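# Finish feeding timber onto the locked rack hooks, feed stopped

## Task

A roller feed was halted while a timber piece was nearly through it, with only its end still held by the rollers. The green button runs the feed and it keeps running until the red button is pressed. Get the timber resting in both hooks of the rack next to the outfeed, with both fold-down hooks locked, and leave the machine stopped at the end.

## Robot and tools

Robots: three Kinova Gen3 arms, arm1, arm2 and arm3, each ending in a five-finger right hand. Poses are in one scene frame in metres, origin on the floor, +z up. Base (base_link) positions: arm1 (-0.187, +0.681, +0.877) quat_wxyz (+0.727, -0.001, -0.006, -0.686); arm2 (+1.175, -0.702, +0.717) quat (+0.617, -0.003, -0.007, +0.787); arm3 (+1.144, +0.467, +0.774) quat (+0.696, +0.000, +0.001, -0.718). Each base faces along its own +x. Reach is roughly 1.06 m from the joint 1 axis.

Tool move: one action for any of the arms. Each arm has its own object (arm1, arm2, arm3); leave an arm out to send it nothing. Inside it:
- joints: absolute targets keyed by name. joint1_rad to joint7_rad in radians. Ranges: joints 1, 3, 5, 7 are -6.283 to 6.283; joint2 -2.249 to 2.249; joint4 -2.579 to 2.579; joint6 -2.099 to 2.099. joint1 positive turns the arm clockwise seen from above; joint2 0 is upright, positive leans forward; joint4 and joint6 are 0 when straight. Finger keys hand_little, hand_ring, hand_middle, hand_index, hand_thumb_bend, hand_thumb_turn run -1 (closed; for the turn, thumb opposite the fingers) to +1 (open/straight; for the turn, beside the palm). hand_force_limit (-1 to 1) maps linearly to about 0-10 N at a fingertip (0-15 N for the thumb); hand_speed (-0.96 to 1) sets finger speed, full from +0.48. Both are settings that only take effect on a motor that is moving or gets a new target. Scene start: force limit 0, speed -0.8.
- target: an absolute hand-point pose as one list of 7 numbers [x, y, z, qw, qx, qy, qz] in the scene frame; the hand follows a straight line to it. speed is the top speed in m/s, 0.002 to 0.5 (default 0.25); rotation is capped at twice that in rad/s. With target, joints may hold only the hand_ finger/setting keys.
- min_time_s: 0.1 to 8 s, a floor on how long that arm's joint motions take.
- cameras: list of names from arm1_cam_wrist, arm2_cam_wrist, arm3_cam_wrist, cam_button, cam_end, cam_over, cam_side, or "all"; [] for none.
All motions in one call begin together. A call with no action returns full state and all images. Joint target speeds cap at 1.39 rad/s (joints 1-4) and 1.22 rad/s (5-7). Hand paths give up after 10 s.

Tool wait: seconds from 0 to 10, optional cameras; lets the scene run with no new command. Tool zoom_image: camera plus region [x0, y0, x1, y1] in pixels from the top-left of that camera's most recent image (images are 504x504, region at most 504 square). Tool show_instructions: no arguments; shows the reference page. Tool finished_scene: optional scene 1; ends the scene for good, so the timber must stay in place and the feed must be off without help.

Hand geometry: the hand point is 0.045 m in front of the palm. Its +z runs along the straight fingers, +y points out of the palm, +x crosses the palm away from the thumb. Straight fingers extend 0.06-0.07 m past the point. The thumb swung in front and fingers together wrap objects about 0.035-0.065 m thick; handles down to about 0.025 m can be held. A bracket on the little-finger side of the wrist sticks out and can strike things. The wrist camera sits on that side looking at the hand point.

Reading results: the move line lists which arms got commands; "as last shown" means an arm received nothing and its status says "not commanded". Status words: done (within 1 cm and 2 degrees, or joint tolerance), off_target (resting short, may still push), time_out (gives up and holds), not_followed or "joint command not followed"/"pose unreachable" (a safety check blocked the arm). hand is the measured hand pose; hand_target the pose the current joint targets imply. hand_stopped_by gives six words for little, ring, middle, index, thumb_bend, thumb_turn: moving, target, force, stalled or fault. The *_load_n values are fingertip force in N, positive when pushed open; a dropped grip shows as loads near 0. Joint velocities are rad/s; joint torques in N m, positive toward larger joint values; flange force is an approximate external force on the wrist. MOTOR HOT appears near 60 °C; heat faults and torque faults freeze an arm for a while, after which targets must be resent.

Cautions: arms do not stop on contact and will keep pressing, so back off after touching buttons or hooks, and press buttons lightly. Never let two robots squeeze each other or close fingers on another hand. Paths ignore obstacles. Torque limits are 104.5 N m (joints 1-4) and 51.3 N m (5-7); hits can trigger a fault. Close slowly (hand_speed -0.94 or lower) for gentle grips. Do not drop, fling or knock the timber or anything out of the workspace, and do not let go of the timber while it is moving with the rollers. If a move is refused or interrupted by a stop, later calls in the same reply are skipped.

Each tool is called as a command line: name --argument value for each argument, lists and objects as JSON in quotes; but a table of rows of numbers goes row by row, as --pt "numbers of a row", without its own name.

Reference images:

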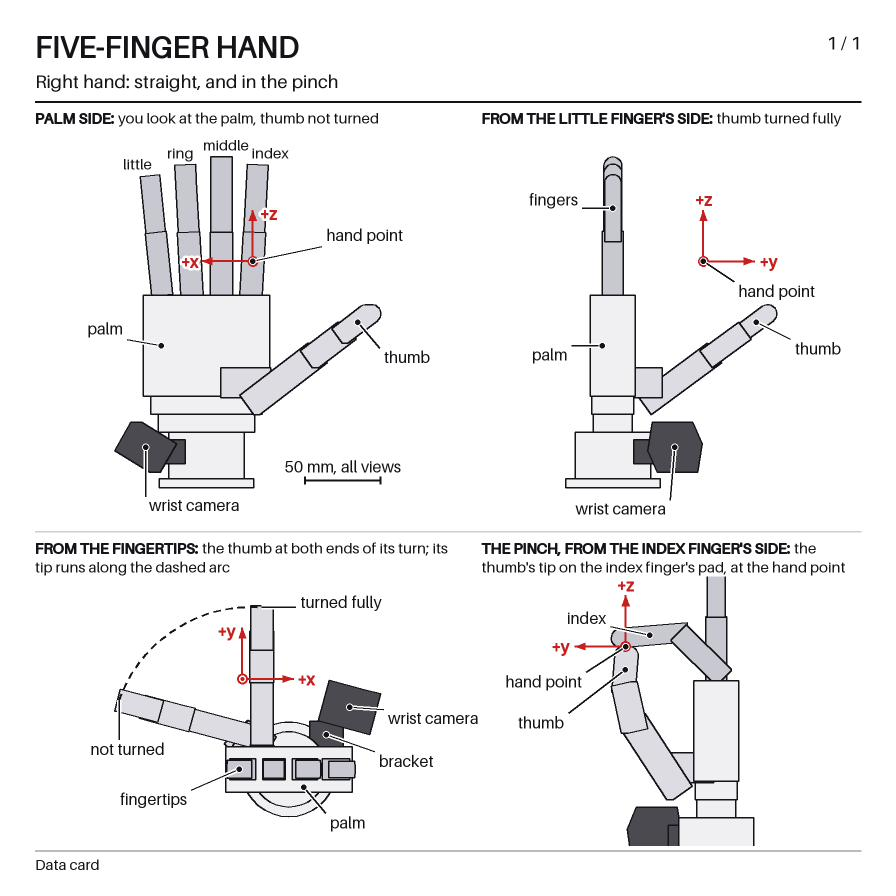

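## Session

move

Scene clock: 0.00 s.
Joint torques (N m): no reading
Flange force (N): no reading
Joint velocities: within noise
arm1.joint_positions: joint1_rad=-0.884 joint2_rad=-0.317 joint3_rad=-0.116 joint4_rad=+1.544 joint5_rad=-0.012 joint6_rad=+1.932 joint7_rad=-1.693 hand_little=+1.000 hand_ring=+1.000 hand_middle=+1.000 hand_index=+1.000 hand_thumb_turn=+1.000 hand_thumb_bend=+1.000 hand_force_limit=+0.000 hand_speed=-0.800
arm1.joint_status: not commanded
arm1.hand_stopped_by: target,target,target,target,target,target
arm1.little_load_n: 0.0
arm1.ring_load_n: 0.0
arm1.middle_load_n: 0.0
arm1.index_load_n: 0.0
arm1.thumb_bend_load_n: 0.0
arm1.thumb_turn_load_n: 0.0
arm1.hand: x=+0.0003 y=+0.6245 z=+1.3448 quat_wxyz=(+0.007, -0.313, -0.950, +0.014) (m; scene frame)
arm1.hand_target: x=+0.0003 y=+0.6245 z=+1.3448 quat_wxyz=(+0.007, -0.313, -0.950, +0.014) (m; scene frame)
arm1.hand_status: not commanded
arm2.joint_positions: joint1_rad=+0.708 joint2_rad=-0.282 joint3_rad=-0.151 joint4_rad=+1.554 joint5_rad=+0.035 joint6_rad=+1.956 joint7_rad=-1.768 hand_little=+1.000 hand_ring=+1.000 hand_middle=+1.000 hand_index=+1.000 hand_thumb_turn=+1.000 hand_thumb_bend=+1.000 hand_force_limit=+0.000 hand_speed=-0.800
arm2.joint_status: not commanded
arm2.hand_stopped_by: target,target,target,target,target,target
arm2.little_load_n: 0.0
arm2.ring_load_n: 0.0
arm2.middle_load_n: 0.0
arm2.index_load_n: 0.0
arm2.thumb_bend_load_n: 0.0
arm2.thumb_turn_load_n: 0.0
arm2.hand: x=+1.2083 y=-0.5110 z=+1.1721 quat_wxyz=(+0.001, +0.495, -0.867, +0.057) (m; scene frame)
arm2.hand_target: x=+1.2083 y=-0.5110 z=+1.1721 quat_wxyz=(+0.001, +0.495, -0.867, +0.057) (m; scene frame)
arm2.hand_status: not commanded
arm3.joint_positions: joint1_rad=+0.362 joint2_rad=-0.482 joint3_rad=-0.168 joint4_rad=+1.635 joint5_rad=-0.061 joint6_rad=+1.896 joint7_rad=-2.109 hand_little=+1.000 hand_ring=+1.000 hand_middle=+1.000 hand_index=+1.000 hand_thumb_turn=+1.000 hand_thumb_bend=+1.000 hand_force_limit=+0.000 hand_speed=-0.800
arm3.joint_status: not commanded
arm3.hand_stopped_by: target,target,target,target,target,target
arm3.little_load_n: 0.0
arm3.ring_load_n: 0.0
arm3.middle_load_n: 0.0
arm3.index_load_n: 0.0
arm3.thumb_bend_load_n: 0.0
arm3.thumb_turn_load_n: 0.0
arm3.hand: x=+1.1452 y=+0.2838 z=+1.2405 quat_wxyz=(-0.027, -0.917, -0.396, +0.034) (m; scene frame)
arm3.hand_target: x=+1.1452 y=+0.2838 z=+1.2405 quat_wxyz=(-0.027, -0.917, -0.396, +0.034) (m; scene frame)
arm3.hand_status: not commanded
pictures: arm1_cam_wrist, arm2_cam_wrist, arm3_cam_wrist, cam_button, cam_end, cam_over, cam_side

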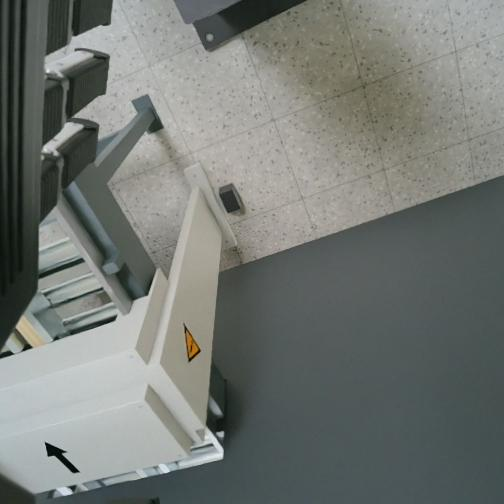

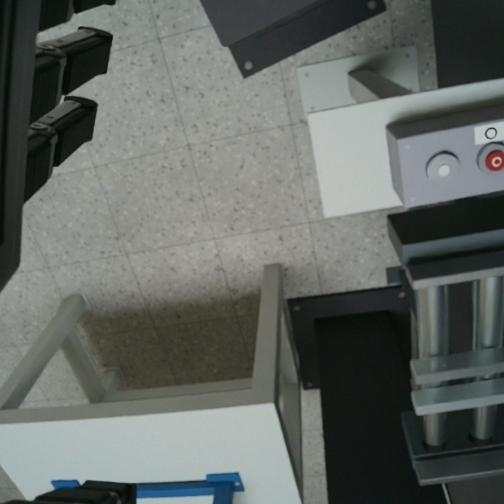

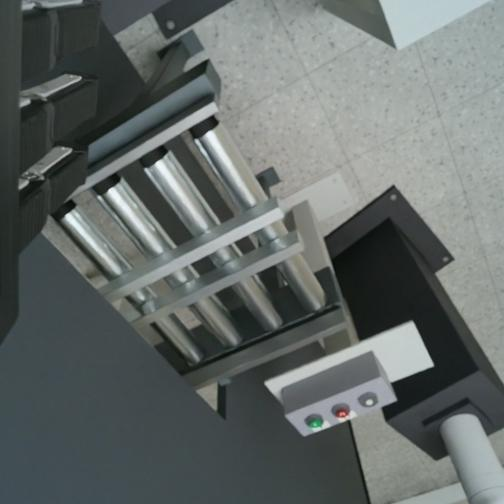

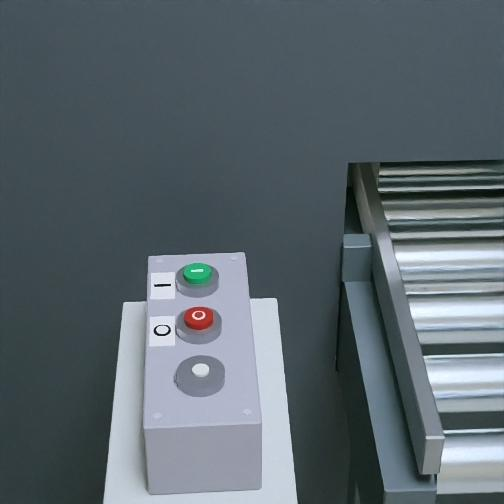

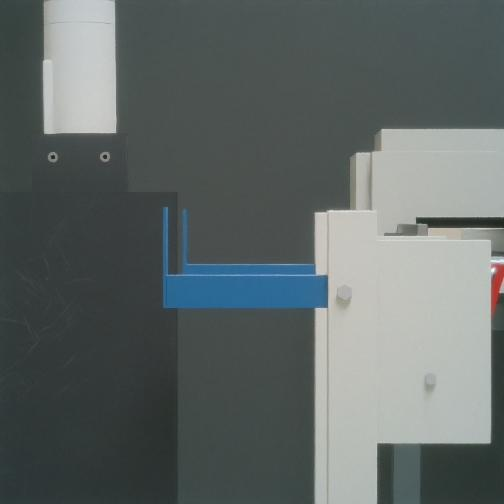

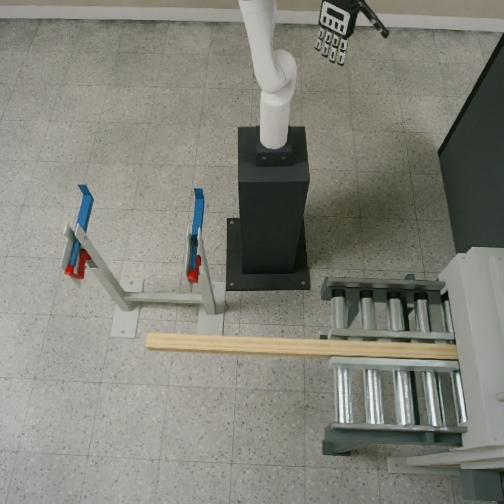

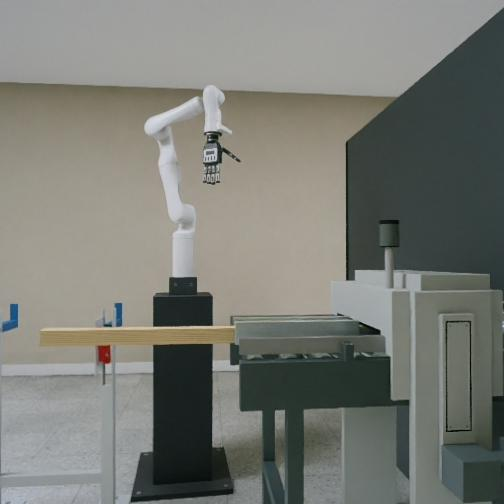

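zoom_image --camera "cam_over" --region '[20, 150, 270, 350]'

zoom_image --camera "cam_end" --region '[130, 120, 504, 420]'

zoom_image --camera "cam_side" --region '[0, 280, 260, 504]'

zoom_image --camera "cam_over" --region '[300, 250, 504, 504]'

zoom_image --camera "arm1_cam_wrist" --region '[0, 150, 250, 400]'

zoom_image --camera "arm2_cam_wrist" --region '[0, 50, 504, 504]'

Scaled by 2.016 from the camera's image (finer frame: 720x720).

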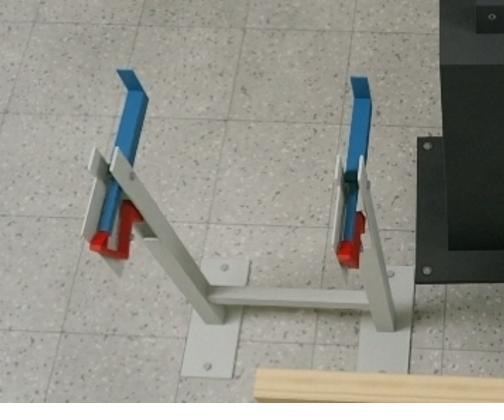

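Scaled by 1.348 from the camera's image (finer frame: 720x720).

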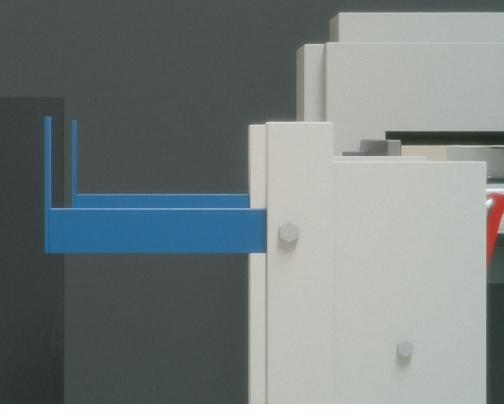

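Scaled by 1.938 from the camera's image (finer frame: 720x720).

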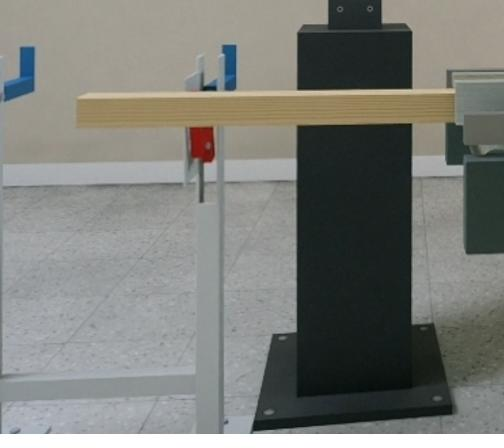

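Scaled by 1.984 from the camera's image (finer frame: 720x720).

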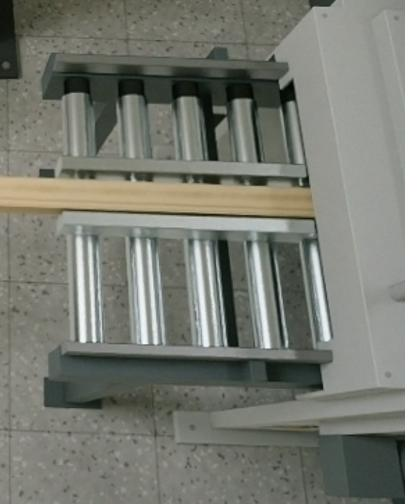

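Scaled by 2.016 from the camera's image (finer frame: 720x720).

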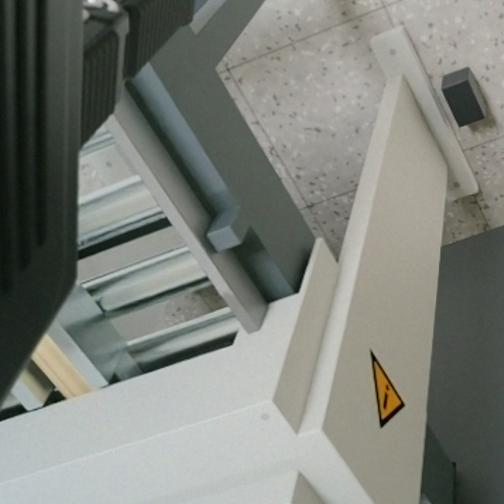

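Scaled by 1.000.

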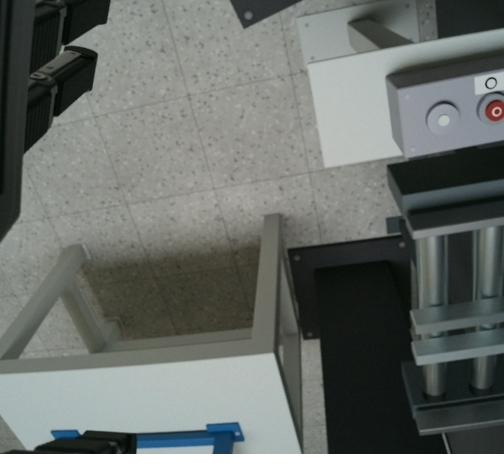

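zoom_image --camera "cam_over" --region '[50, 170, 130, 290]'

zoom_image --camera "cam_over" --region '[160, 170, 240, 290]'

zoom_image --camera "cam_end" --region '[380, 200, 504, 324]'

zoom_image --camera "cam_side" --region '[0, 290, 140, 410]'

Scaled by 4.200 from the camera's image (finer frame: 720x720).

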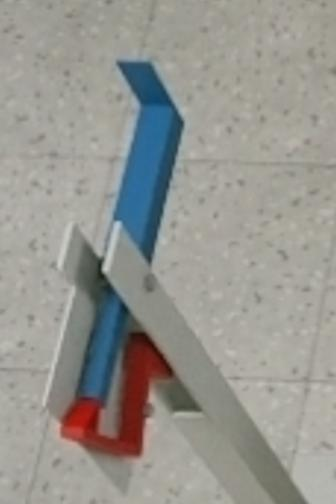

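Scaled by 4.200 from the camera's image (finer frame: 720x720).

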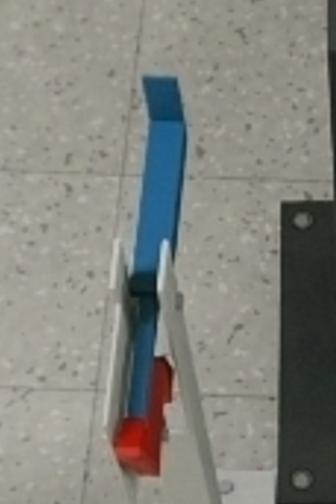

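Scaled by 4.065 from the camera's image (finer frame: 720x720).

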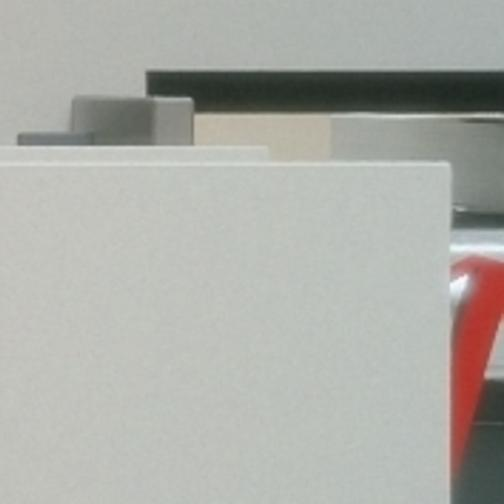

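Scaled by 3.600 from the camera's image (finer frame: 720x720).

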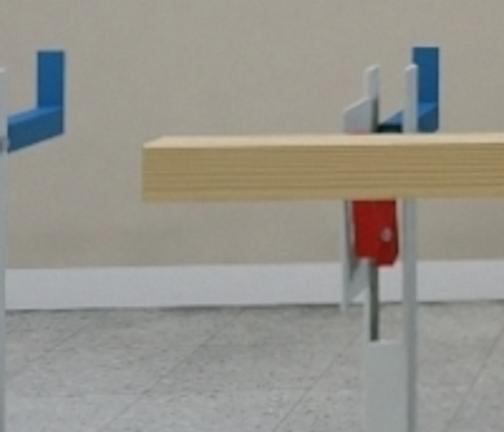

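move --arm1 '{"joints": {"joint1_rad": 0.9}}' --cameras '["cam_over", "cam_side", "arm1_cam_wrist"]'

Scene clock: 25.40 s.
Joint torques (N m): arm1=[-0.27 -1.09 0.15 -7.54 0.19 -0.53 0.28] | arm2=[-0.23 1.02 0.18 -7.3 0.22 0.55 -0.12] | arm3=[0.42 0.58 1.27 -7.21 0.4 0.04 0.46]
Flange force (N): arm1=[1.8 1.2 -1.2] | arm2=[5.9 -1.6 2.7] | arm3=[-0.1 5.1 -1.1]
move: arm1 done
Joint velocities: within noise
arm1.joint_positions: joint1_rad=+0.900 joint2_rad=-0.317 joint3_rad=-0.116 joint4_rad=+1.544 joint5_rad=-0.012 joint6_rad=+1.932 joint7_rad=-1.693 hand_little=+1.000 hand_ring=+1.000 hand_middle=+1.000 hand_index=+1.000 hand_thumb_turn=+1.000 hand_thumb_bend=+1.000 hand_force_limit=+0.000 hand_speed=-0.800
arm1.joint_status: all done
arm1.hand_stopped_by: target,target,target,target,target,target
arm1.little_load_n: 0.0
arm1.ring_load_n: 0.0
arm1.middle_load_n: 0.0
arm1.index_load_n: 0.0
arm1.thumb_bend_load_n: 0.0
arm1.thumb_turn_load_n: 0.0
arm1.hand: x=-0.2902 y=+0.5117 z=+1.3441 quat_wxyz=(+0.010, -0.936, -0.353, -0.004)
arm1.hand_target: x=-0.2902 y=+0.5117 z=+1.3441 quat_wxyz=(+0.010, -0.936, -0.353, -0.004)
arm1.hand_status: not commanded
arm2, arm3: as last shown
arm2.little_load_n: -0.5
pictures: arm1_cam_wrist, cam_over, cam_side

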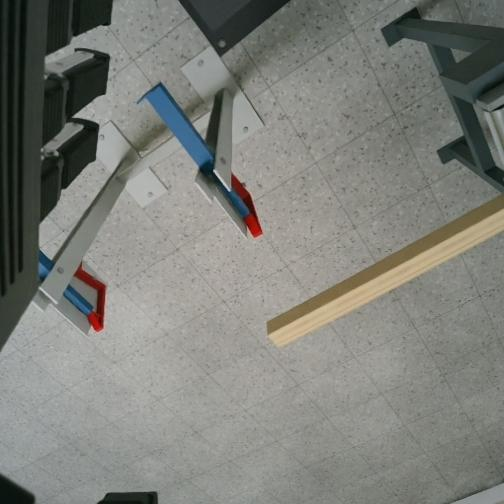

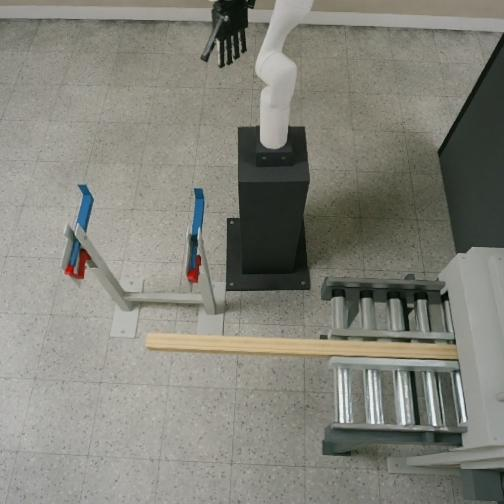

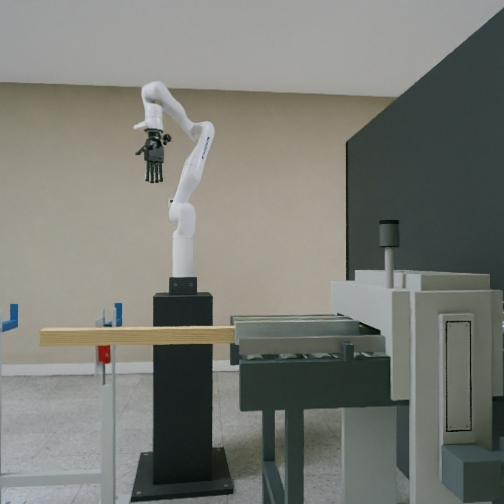

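zoom_image --camera "arm1_cam_wrist" --region '[20, 70, 280, 340]'

zoom_image --camera "arm1_cam_wrist" --region '[180, 150, 280, 250]'

zoom_image --camera "arm1_cam_wrist" --region '[30, 240, 130, 340]'

Scaled by 1.867 from the camera's image (finer frame: 720x720).

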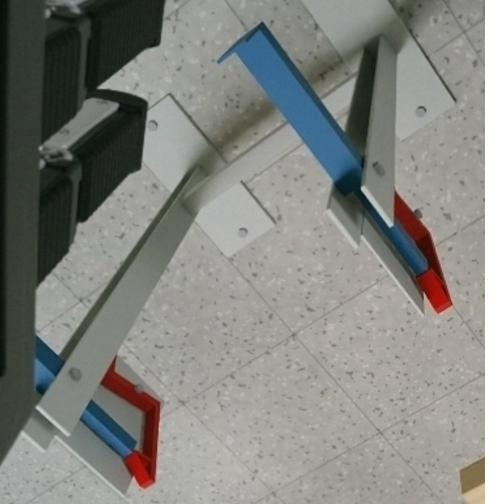

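Scaled by 5.040 from the camera's image (finer frame: 720x720).

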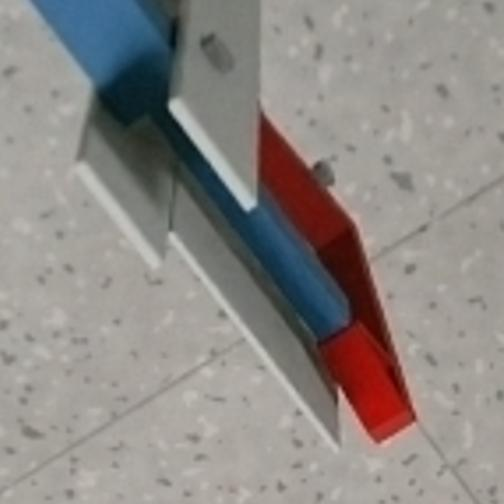

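Scaled by 5.040 from the camera's image (finer frame: 720x720).

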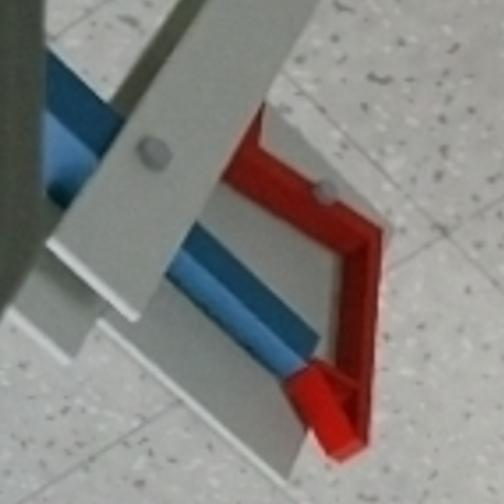

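move --arm1 '{"target": [-0.2, 0.12, 1.15, 0, 0.985, 0, -0.174]}' --cameras '["cam_over", "cam_side", "arm1_cam_wrist"]'

Scene clock: 32.93 s.
Joint torques (N m): arm1=[-0.38 -17.23 -2.48 -6.67 0.85 -0.02 0.28] | arm2=[-0.25 1.02 0.21 -7.34 0.21 0.55 -0.11] | arm3=[0.39 0.6 1.25 -7.25 0.38 0.01 0.47]
Flange force (N): arm1=[-0.1 -0.3 -1.1] | arm2=[6.0 -1.5 2.8] | arm3=[0.0 5.0 -1.0]
move: arm1 done
Joint velocities: within noise
arm1.joint_positions: joint1_rad=+0.186 joint2_rad=+0.651 joint3_rad=-0.796 joint4_rad=+1.275 joint5_rad=+0.733 joint6_rad=+1.620 joint7_rad=-3.796 hand_little=+1.000 hand_ring=+1.000 hand_middle=+1.000 hand_index=+1.000 hand_thumb_turn=+1.000 hand_thumb_bend=+1.000 hand_force_limit=+0.000 hand_speed=-0.800
arm1.joint_status: not commanded
arm1.hand_stopped_by: target,target,target,target,target,target
arm1.little_load_n: 0.0
arm1.ring_load_n: 0.0
arm1.middle_load_n: 0.0
arm1.index_load_n: 0.0
arm1.thumb_bend_load_n: 0.0
arm1.thumb_turn_load_n: 0.0
arm1.hand: x=-0.2000 y=+0.1200 z=+1.1500 quat_wxyz=(+0.000, -0.985, +0.000, +0.174)
arm1.hand_target: x=-0.2000 y=+0.1200 z=+1.1500 quat_wxyz=(+0.000, -0.985, +0.000, +0.174)
arm1.hand_status: done (0.000 m and 0.0 deg from the pose sent, 0.446 m and 46.0 deg at the start)
arm2, arm3: as last shown
arm2.little_load_n: 0.0
pictures: arm1_cam_wrist, cam_over, cam_side

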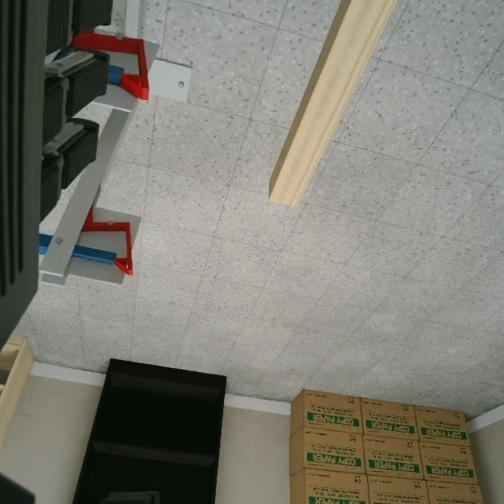

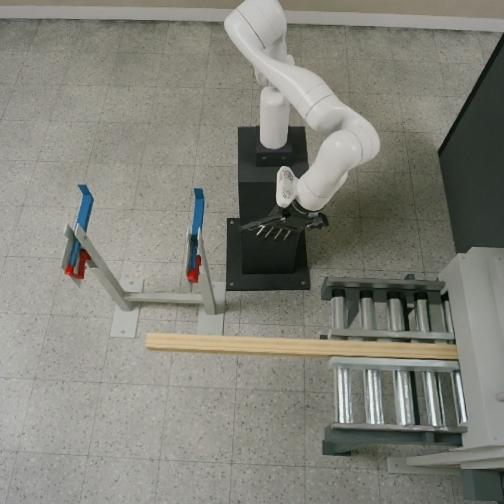

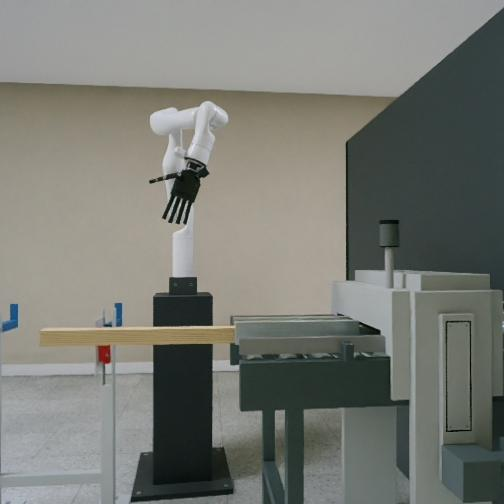

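zoom_image --camera "arm1_cam_wrist" --region '[90, 20, 170, 100]'

zoom_image --camera "arm1_cam_wrist" --region '[30, 190, 150, 310]'

zoom_image --camera "arm1_cam_wrist" --region '[250, 0, 420, 220]'

Scaled by 6.300 from the camera's image (finer frame: 720x720).

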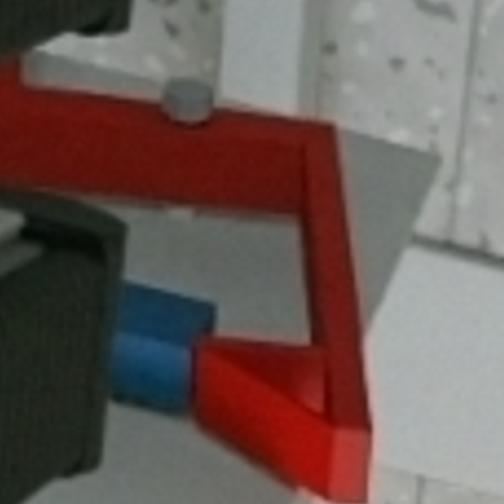

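Scaled by 4.200 from the camera's image (finer frame: 720x720).

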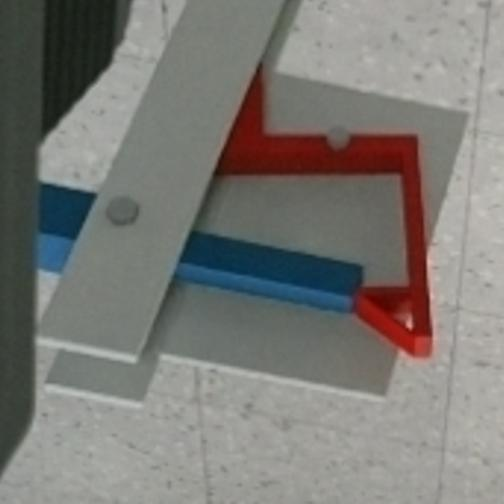

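Scaled by 2.291 from the camera's image (finer frame: 720x720).

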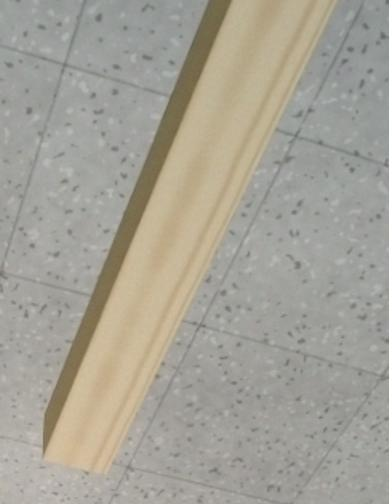

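zoom_image --camera "cam_over" --region '[210, 110, 410, 310]'

zoom_image --camera "cam_side" --region '[100, 80, 300, 320]'

Scaled by 2.520 from the camera's image (finer frame: 720x720).

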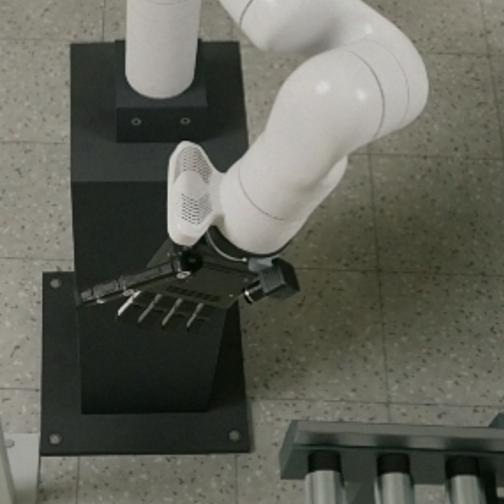

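Scaled by 2.100 from the camera's image (finer frame: 720x720).

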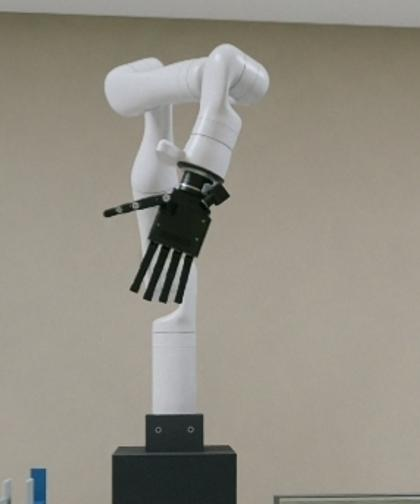

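move --arm1 '{"target": [-0.2175, 0.286, 0.963, 0, 0.985, 0, -0.174]}' --cameras '["cam_over", "cam_side", "arm1_cam_wrist"]'

zoom_image --camera "arm1_cam_wrist" --region '[150, 150, 350, 350]'

Scene clock: 68.77 s.
Joint torques (N m): arm1=[-0.37 -12.64 -1.97 -3.6 0.42 0.32 0.26] | arm2=[-0.27 1.02 0.2 -7.3 0.2 0.55 -0.14] | arm3=[0.4 0.54 1.23 -7.27 0.4 0.04 0.48]
Flange force (N): arm1=[-0.5 -0.6 -1.7] | arm2=[5.9 -1.7 2.7] | arm3=[-0.1 5.1 -0.9]
move: arm1 done
Joint velocities: within noise
arm1.joint_positions: joint1_rad=+0.223 joint2_rad=+0.629 joint3_rad=-0.768 joint4_rad=+2.117 joint5_rad=+0.895 joint6_rad=+1.005 joint7_rad=-4.356 hand_little=+1.000 hand_ring=+1.000 hand_middle=+1.000 hand_index=+1.000 hand_thumb_turn=+1.000 hand_thumb_bend=+1.000 hand_force_limit=+0.000 hand_speed=-0.800
arm1.joint_status: not commanded
arm1.hand_stopped_by: target,target,target,target,target,target
arm1.little_load_n: 0.0
arm1.ring_load_n: 0.0
arm1.middle_load_n: 0.0
arm1.index_load_n: 0.0
arm1.thumb_bend_load_n: 0.0
arm1.thumb_turn_load_n: 0.0
arm1.hand: x=-0.2175 y=+0.2860 z=+0.9630 quat_wxyz=(+0.000, -0.985, +0.000, +0.174)
arm1.hand_target: x=-0.2175 y=+0.2860 z=+0.9630 quat_wxyz=(+0.000, -0.985, +0.000, +0.174)
arm1.hand_status: done (0.000 m and 0.0 deg from the pose sent, 0.251 m and 0.0 deg at the start)
arm2, arm3: as last shown
arm3.thumb_bend_load_n: -0.5
arm3.thumb_turn_load_n: -0.5
pictures: arm1_cam_wrist, cam_over, cam_side

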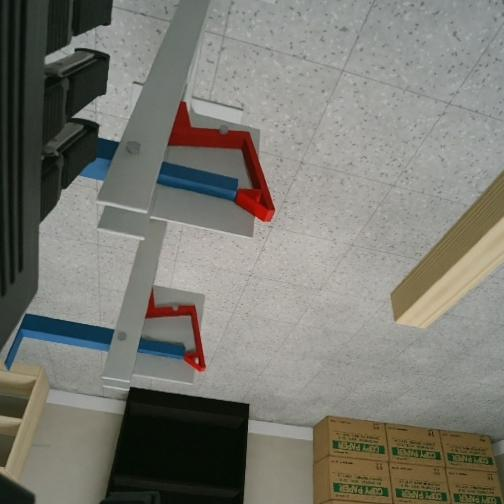

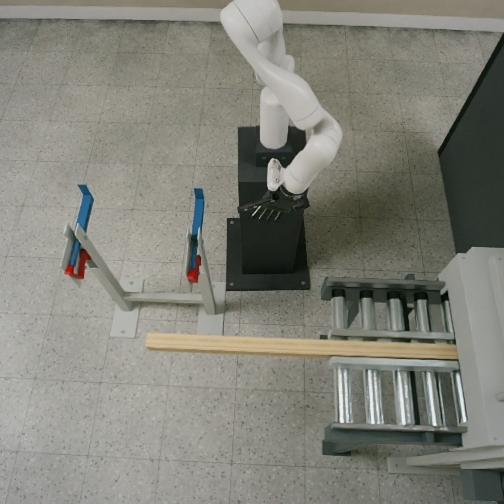

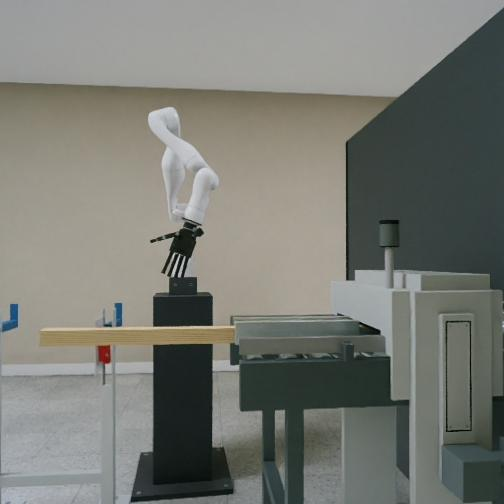

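Scaled by 2.520 from the camera's image (finer frame: 720x720).

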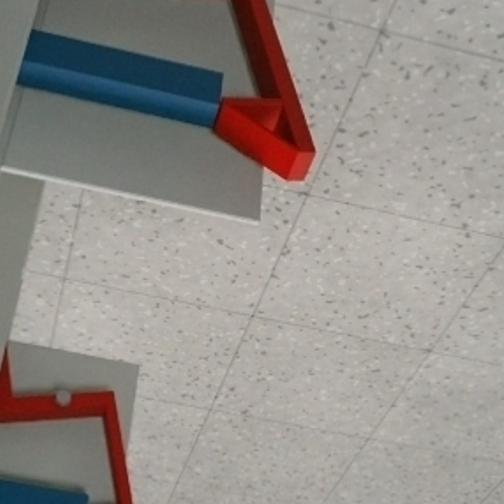

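zoom_image --camera "arm1_cam_wrist" --region '[160, 90, 290, 220]'

zoom_image --camera "arm1_cam_wrist" --region '[130, 280, 220, 370]'

Scaled by 3.877 from the camera's image (finer frame: 720x720).

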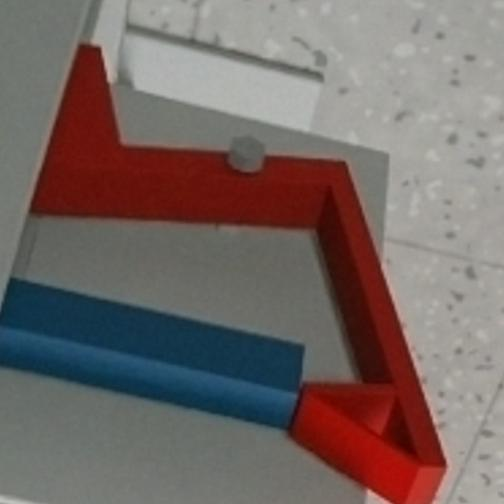

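Scaled by 5.600 from the camera's image (finer frame: 720x720).

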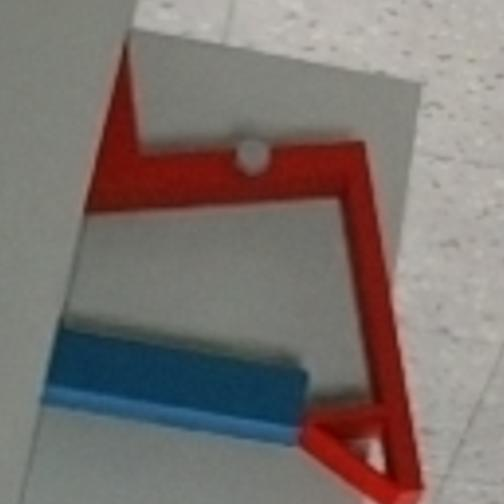

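move --arm1 '{"target": [-0.29, 0.269, 0.825, 0, 0.9336, 0, -0.3584], "speed": 0.15}' --cameras '["cam_over", "cam_end", "arm1_cam_wrist"]'

zoom_image --camera "arm1_cam_wrist" --region '[150, 150, 350, 350]'

Scene clock: 74.87 s.
Joint torques (N m): arm1=[-0.34 -16.39 -0.74 0.12 0.07 1.2 0.24] | arm2=[-0.24 1.02 0.18 -7.3 0.2 0.54 -0.13] | arm3=[0.41 0.58 1.26 -7.3 0.39 0.01 0.46]
Flange force (N): arm1=[-0.5 -0.7 -1.0] | arm2=[5.9 -1.7 2.7] | arm3=[0.0 5.0 -0.8]
move: arm1 done
Joint velocities: within noise
arm1.joint_positions: joint1_rad=-0.067 joint2_rad=+1.143 joint3_rad=-0.420 joint4_rad=+2.023 joint5_rad=+1.327 joint6_rad=+1.108 joint7_rad=-4.816 hand_little=+1.000 hand_ring=+1.000 hand_middle=+1.000 hand_index=+1.000 hand_thumb_turn=+1.000 hand_thumb_bend=+1.000 hand_force_limit=+0.000 hand_speed=-0.800
arm1.joint_status: not commanded
arm1.hand_stopped_by: target,target,target,target,target,target
arm1.little_load_n: 0.0
arm1.ring_load_n: 0.0
arm1.middle_load_n: 0.0
arm1.index_load_n: 0.0
arm1.thumb_bend_load_n: 0.0
arm1.thumb_turn_load_n: 0.0
arm1.hand: x=-0.2900 y=+0.2690 z=+0.8250 quat_wxyz=(+0.000, -0.934, +0.000, +0.358)
arm1.hand_target: x=-0.2900 y=+0.2690 z=+0.8250 quat_wxyz=(+0.000, -0.934, +0.000, +0.358)
arm1.hand_status: done (0.000 m and 0.0 deg from the pose sent, 0.157 m and 22.0 deg at the start)
arm2, arm3: as last shown
arm3.thumb_bend_load_n: 0.0
arm3.thumb_turn_load_n: 0.0
pictures: arm1_cam_wrist, cam_end, cam_over

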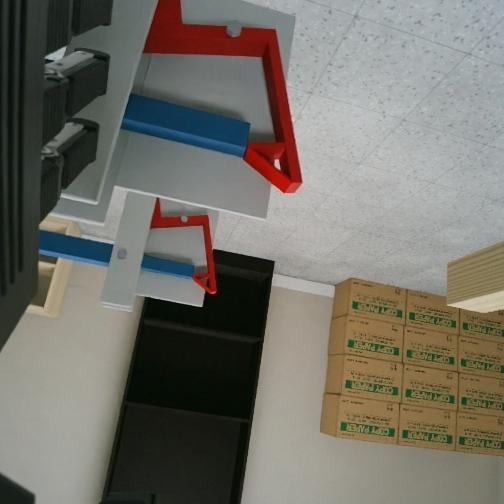

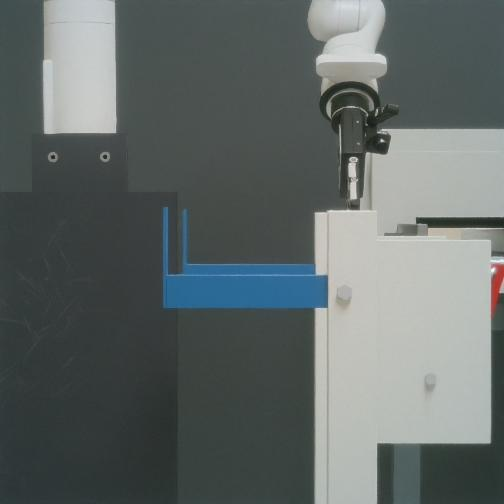

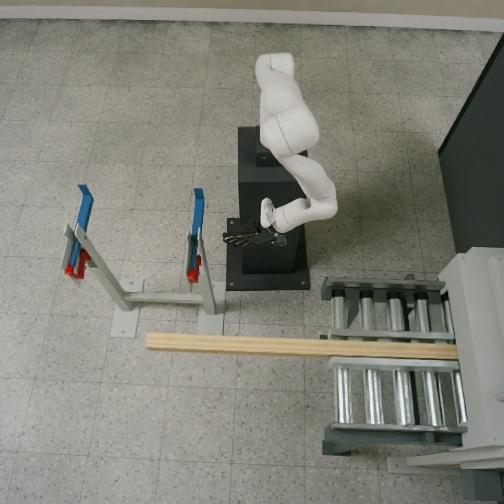

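Scaled by 2.520 from the camera's image (finer frame: 720x720).

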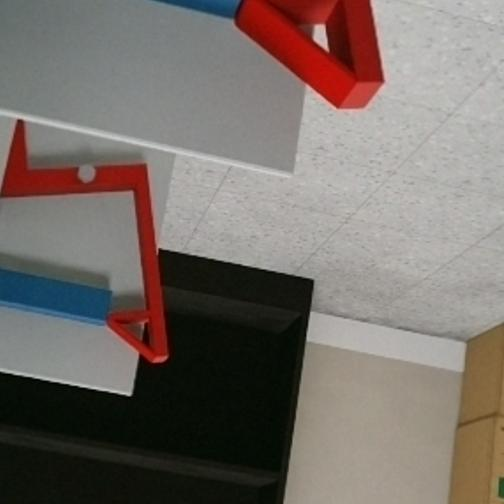

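zoom_image --camera "arm1_cam_wrist" --region '[215, 110, 315, 210]'

zoom_image --camera "arm1_cam_wrist" --region '[180, 250, 230, 300]'

zoom_image --camera "cam_end" --region '[454, 240, 504, 340]'

Scaled by 5.040 from the camera's image (finer frame: 720x720).

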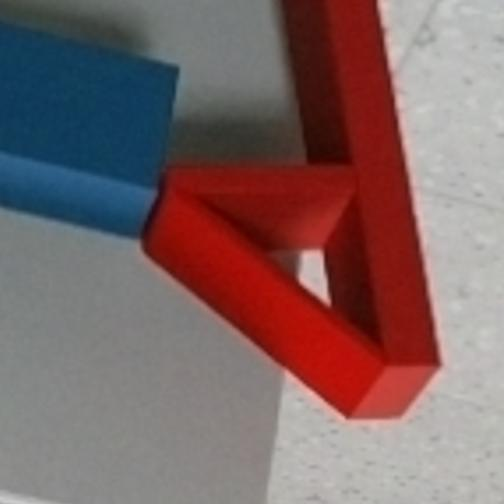

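Scaled by 10.080 from the camera's image (finer frame: 720x720).

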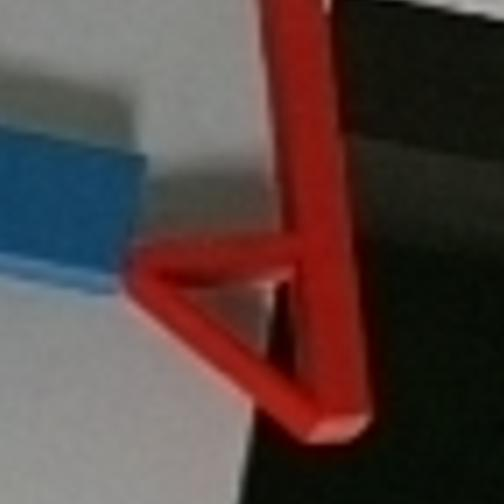

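Scaled by 5.040 from the camera's image (finer frame: 720x720).

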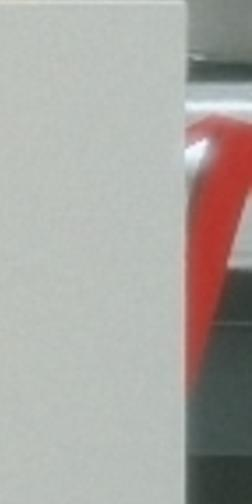

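move --arm1 '{"target": [-0.42, 0.24, 0.96, 0, 1, 0, 0], "speed": 0.15, "joints": {"hand_little": -0.9, "hand_ring": -0.9, "hand_middle": -0.9, "hand_speed": -0.5}}' --cameras '["cam_over", "cam_end", "arm1_cam_wrist"]'

zoom_image --camera "cam_over" --region '[140, 140, 260, 300]'

Scene clock: 93.23 s.
Joint torques (N m): arm1=[-0.47 -14.96 -3.55 -5.11 0.26 -0.58 0.32] | arm2=[-0.25 1.03 0.17 -7.31 0.2 0.54 -0.1] | arm3=[0.44 0.54 1.25 -7.23 0.35 0.07 0.45]
Flange force (N): arm1=[0.2 -0.3 -1.8] | arm2=[6.0 -1.6 2.7] | arm3=[-0.3 5.0 -1.0]
move: arm1 done
Joint velocities: within noise
arm1.joint_positions: joint1_rad=+1.038 joint2_rad=+0.715 joint3_rad=-0.854 joint4_rad=+1.838 joint5_rad=+0.683 joint6_rad=+0.920 joint7_rad=-3.338 hand_little=-0.900 hand_ring=-0.900 hand_middle=-0.900 hand_index=+1.000 hand_thumb_turn=+1.000 hand_thumb_bend=+1.000 hand_force_limit=+0.000 hand_speed=-0.500
arm1.joint_status: all done
arm1.hand_stopped_by: target,target,target,target,target,target
arm1.little_load_n: 0.0
arm1.ring_load_n: 0.0
arm1.middle_load_n: 0.0
arm1.index_load_n: 0.0
arm1.thumb_bend_load_n: 0.0
arm1.thumb_turn_load_n: 0.0
arm1.hand: x=-0.4200 y=+0.2400 z=+0.9600 quat_wxyz=(+0.000, -1.000, +0.000, +0.000)
arm1.hand_target: x=-0.4200 y=+0.2400 z=+0.9600 quat_wxyz=(+0.000, -1.000, +0.000, +0.000)
arm1.hand_status: done (0.000 m and 0.0 deg from the pose sent, 0.190 m and 42.0 deg at the start)
arm2, arm3: as last shown
arm3.ring_load_n: -0.5
pictures: arm1_cam_wrist, cam_end, cam_over

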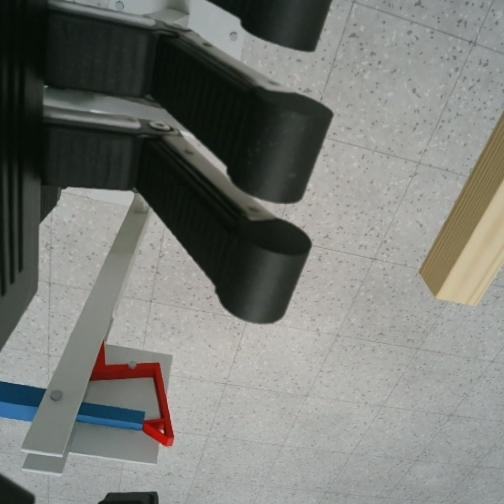

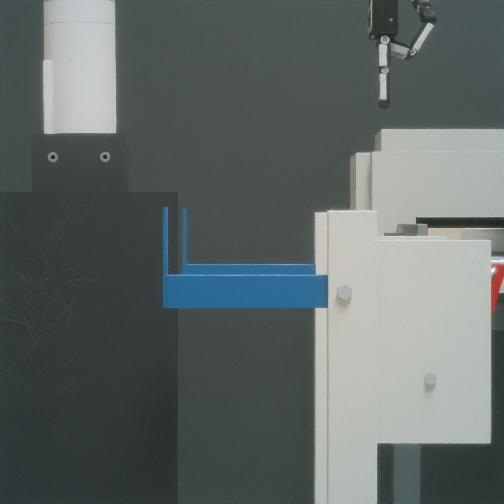

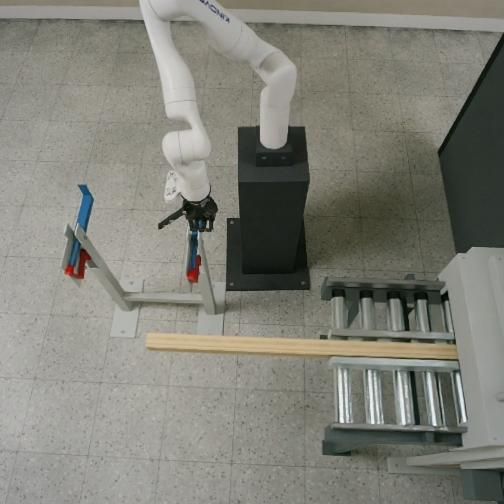

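Scaled by 3.150 from the camera's image (finer frame: 720x720).

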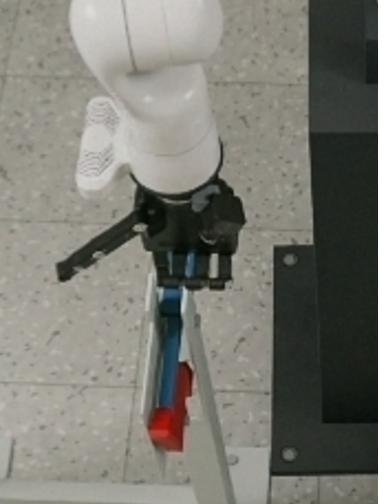

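move --arm1 '{"target": [-0.436, 0.24, 0.80, 0, 1, 0, 0], "speed": 0.1}' --cameras '["cam_over", "cam_end", "arm1_cam_wrist"]'

zoom_image --camera "cam_over" --region '[150, 190, 240, 290]'

zoom_image --camera "cam_end" --region '[300, 140, 504, 340]'

Scene clock: 97.73 s.
Joint torques (N m): arm1=[-0.44 -17.32 -3.34 -2.6 0.2 -0.57 0.29] | arm2=[-0.26 1.04 0.19 -7.33 0.18 0.55 -0.11] | arm3=[0.39 0.56 1.24 -7.24 0.38 0 0.48]
Flange force (N): arm1=[-0.1 0.4 -1.7] | arm2=[6.0 -1.6 2.8] | arm3=[-0.1 5.0 -1.1]
move: arm1 done
Joint velocities: within noise
arm1.joint_positions: joint1_rad=+0.912 joint2_rad=+1.010 joint3_rad=-0.597 joint4_rad=+1.869 joint5_rad=+1.007 joint6_rad=+0.611 joint7_rad=-3.551 hand_little=-0.900 hand_ring=-0.900 hand_middle=-0.900 hand_index=+1.000 hand_thumb_turn=+1.000 hand_thumb_bend=+1.000 hand_force_limit=+0.000 hand_speed=-0.500
arm1.joint_status: not commanded
arm1.hand_stopped_by: target,target,target,target,target,target
arm1.little_load_n: 0.5
arm1.ring_load_n: 0.0
arm1.middle_load_n: 0.0
arm1.index_load_n: 0.0
arm1.thumb_bend_load_n: 0.0
arm1.thumb_turn_load_n: 0.0
arm1.hand: x=-0.4360 y=+0.2400 z=+0.8000 quat_wxyz=(+0.000, -1.000, +0.000, +0.000)
arm1.hand_target: x=-0.4360 y=+0.2400 z=+0.8000 quat_wxyz=(+0.000, -1.000, +0.000, +0.000)
arm1.hand_status: done (0.000 m and 0.0 deg from the pose sent, 0.161 m and 0.0 deg at the start)
arm2, arm3: as last shown
arm3.ring_load_n: 0.0
pictures: arm1_cam_wrist, cam_end, cam_over

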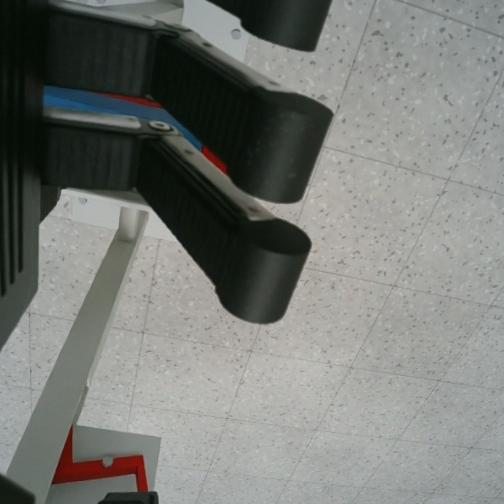

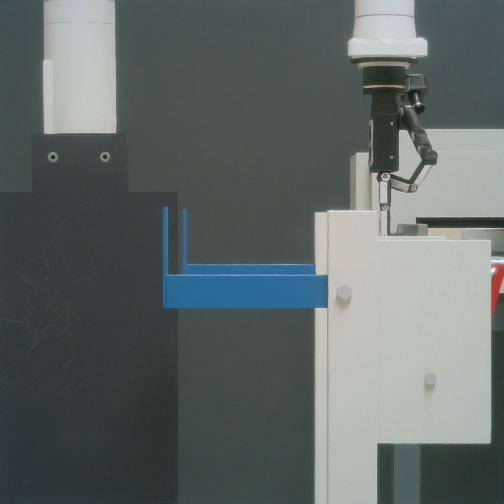

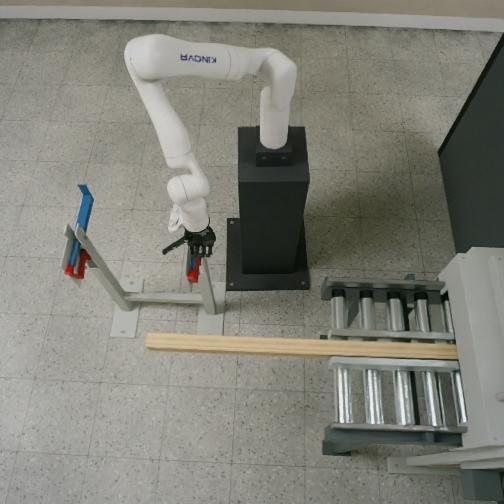

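Scaled by 5.040 from the camera's image (finer frame: 720x720).

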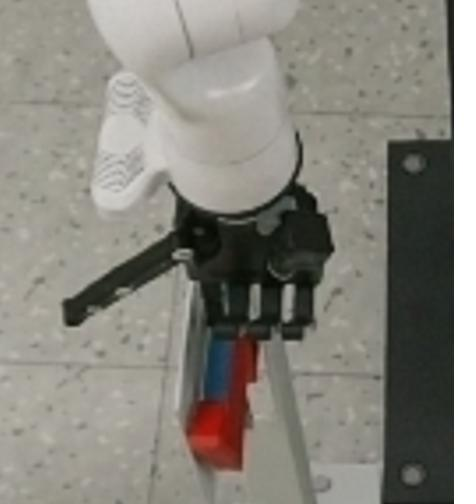

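Scaled by 2.471 from the camera's image (finer frame: 720x720).

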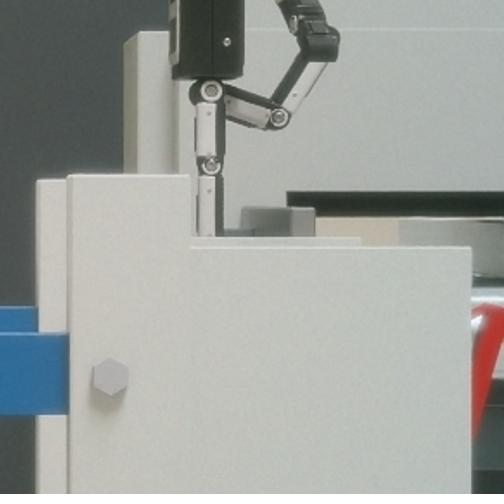

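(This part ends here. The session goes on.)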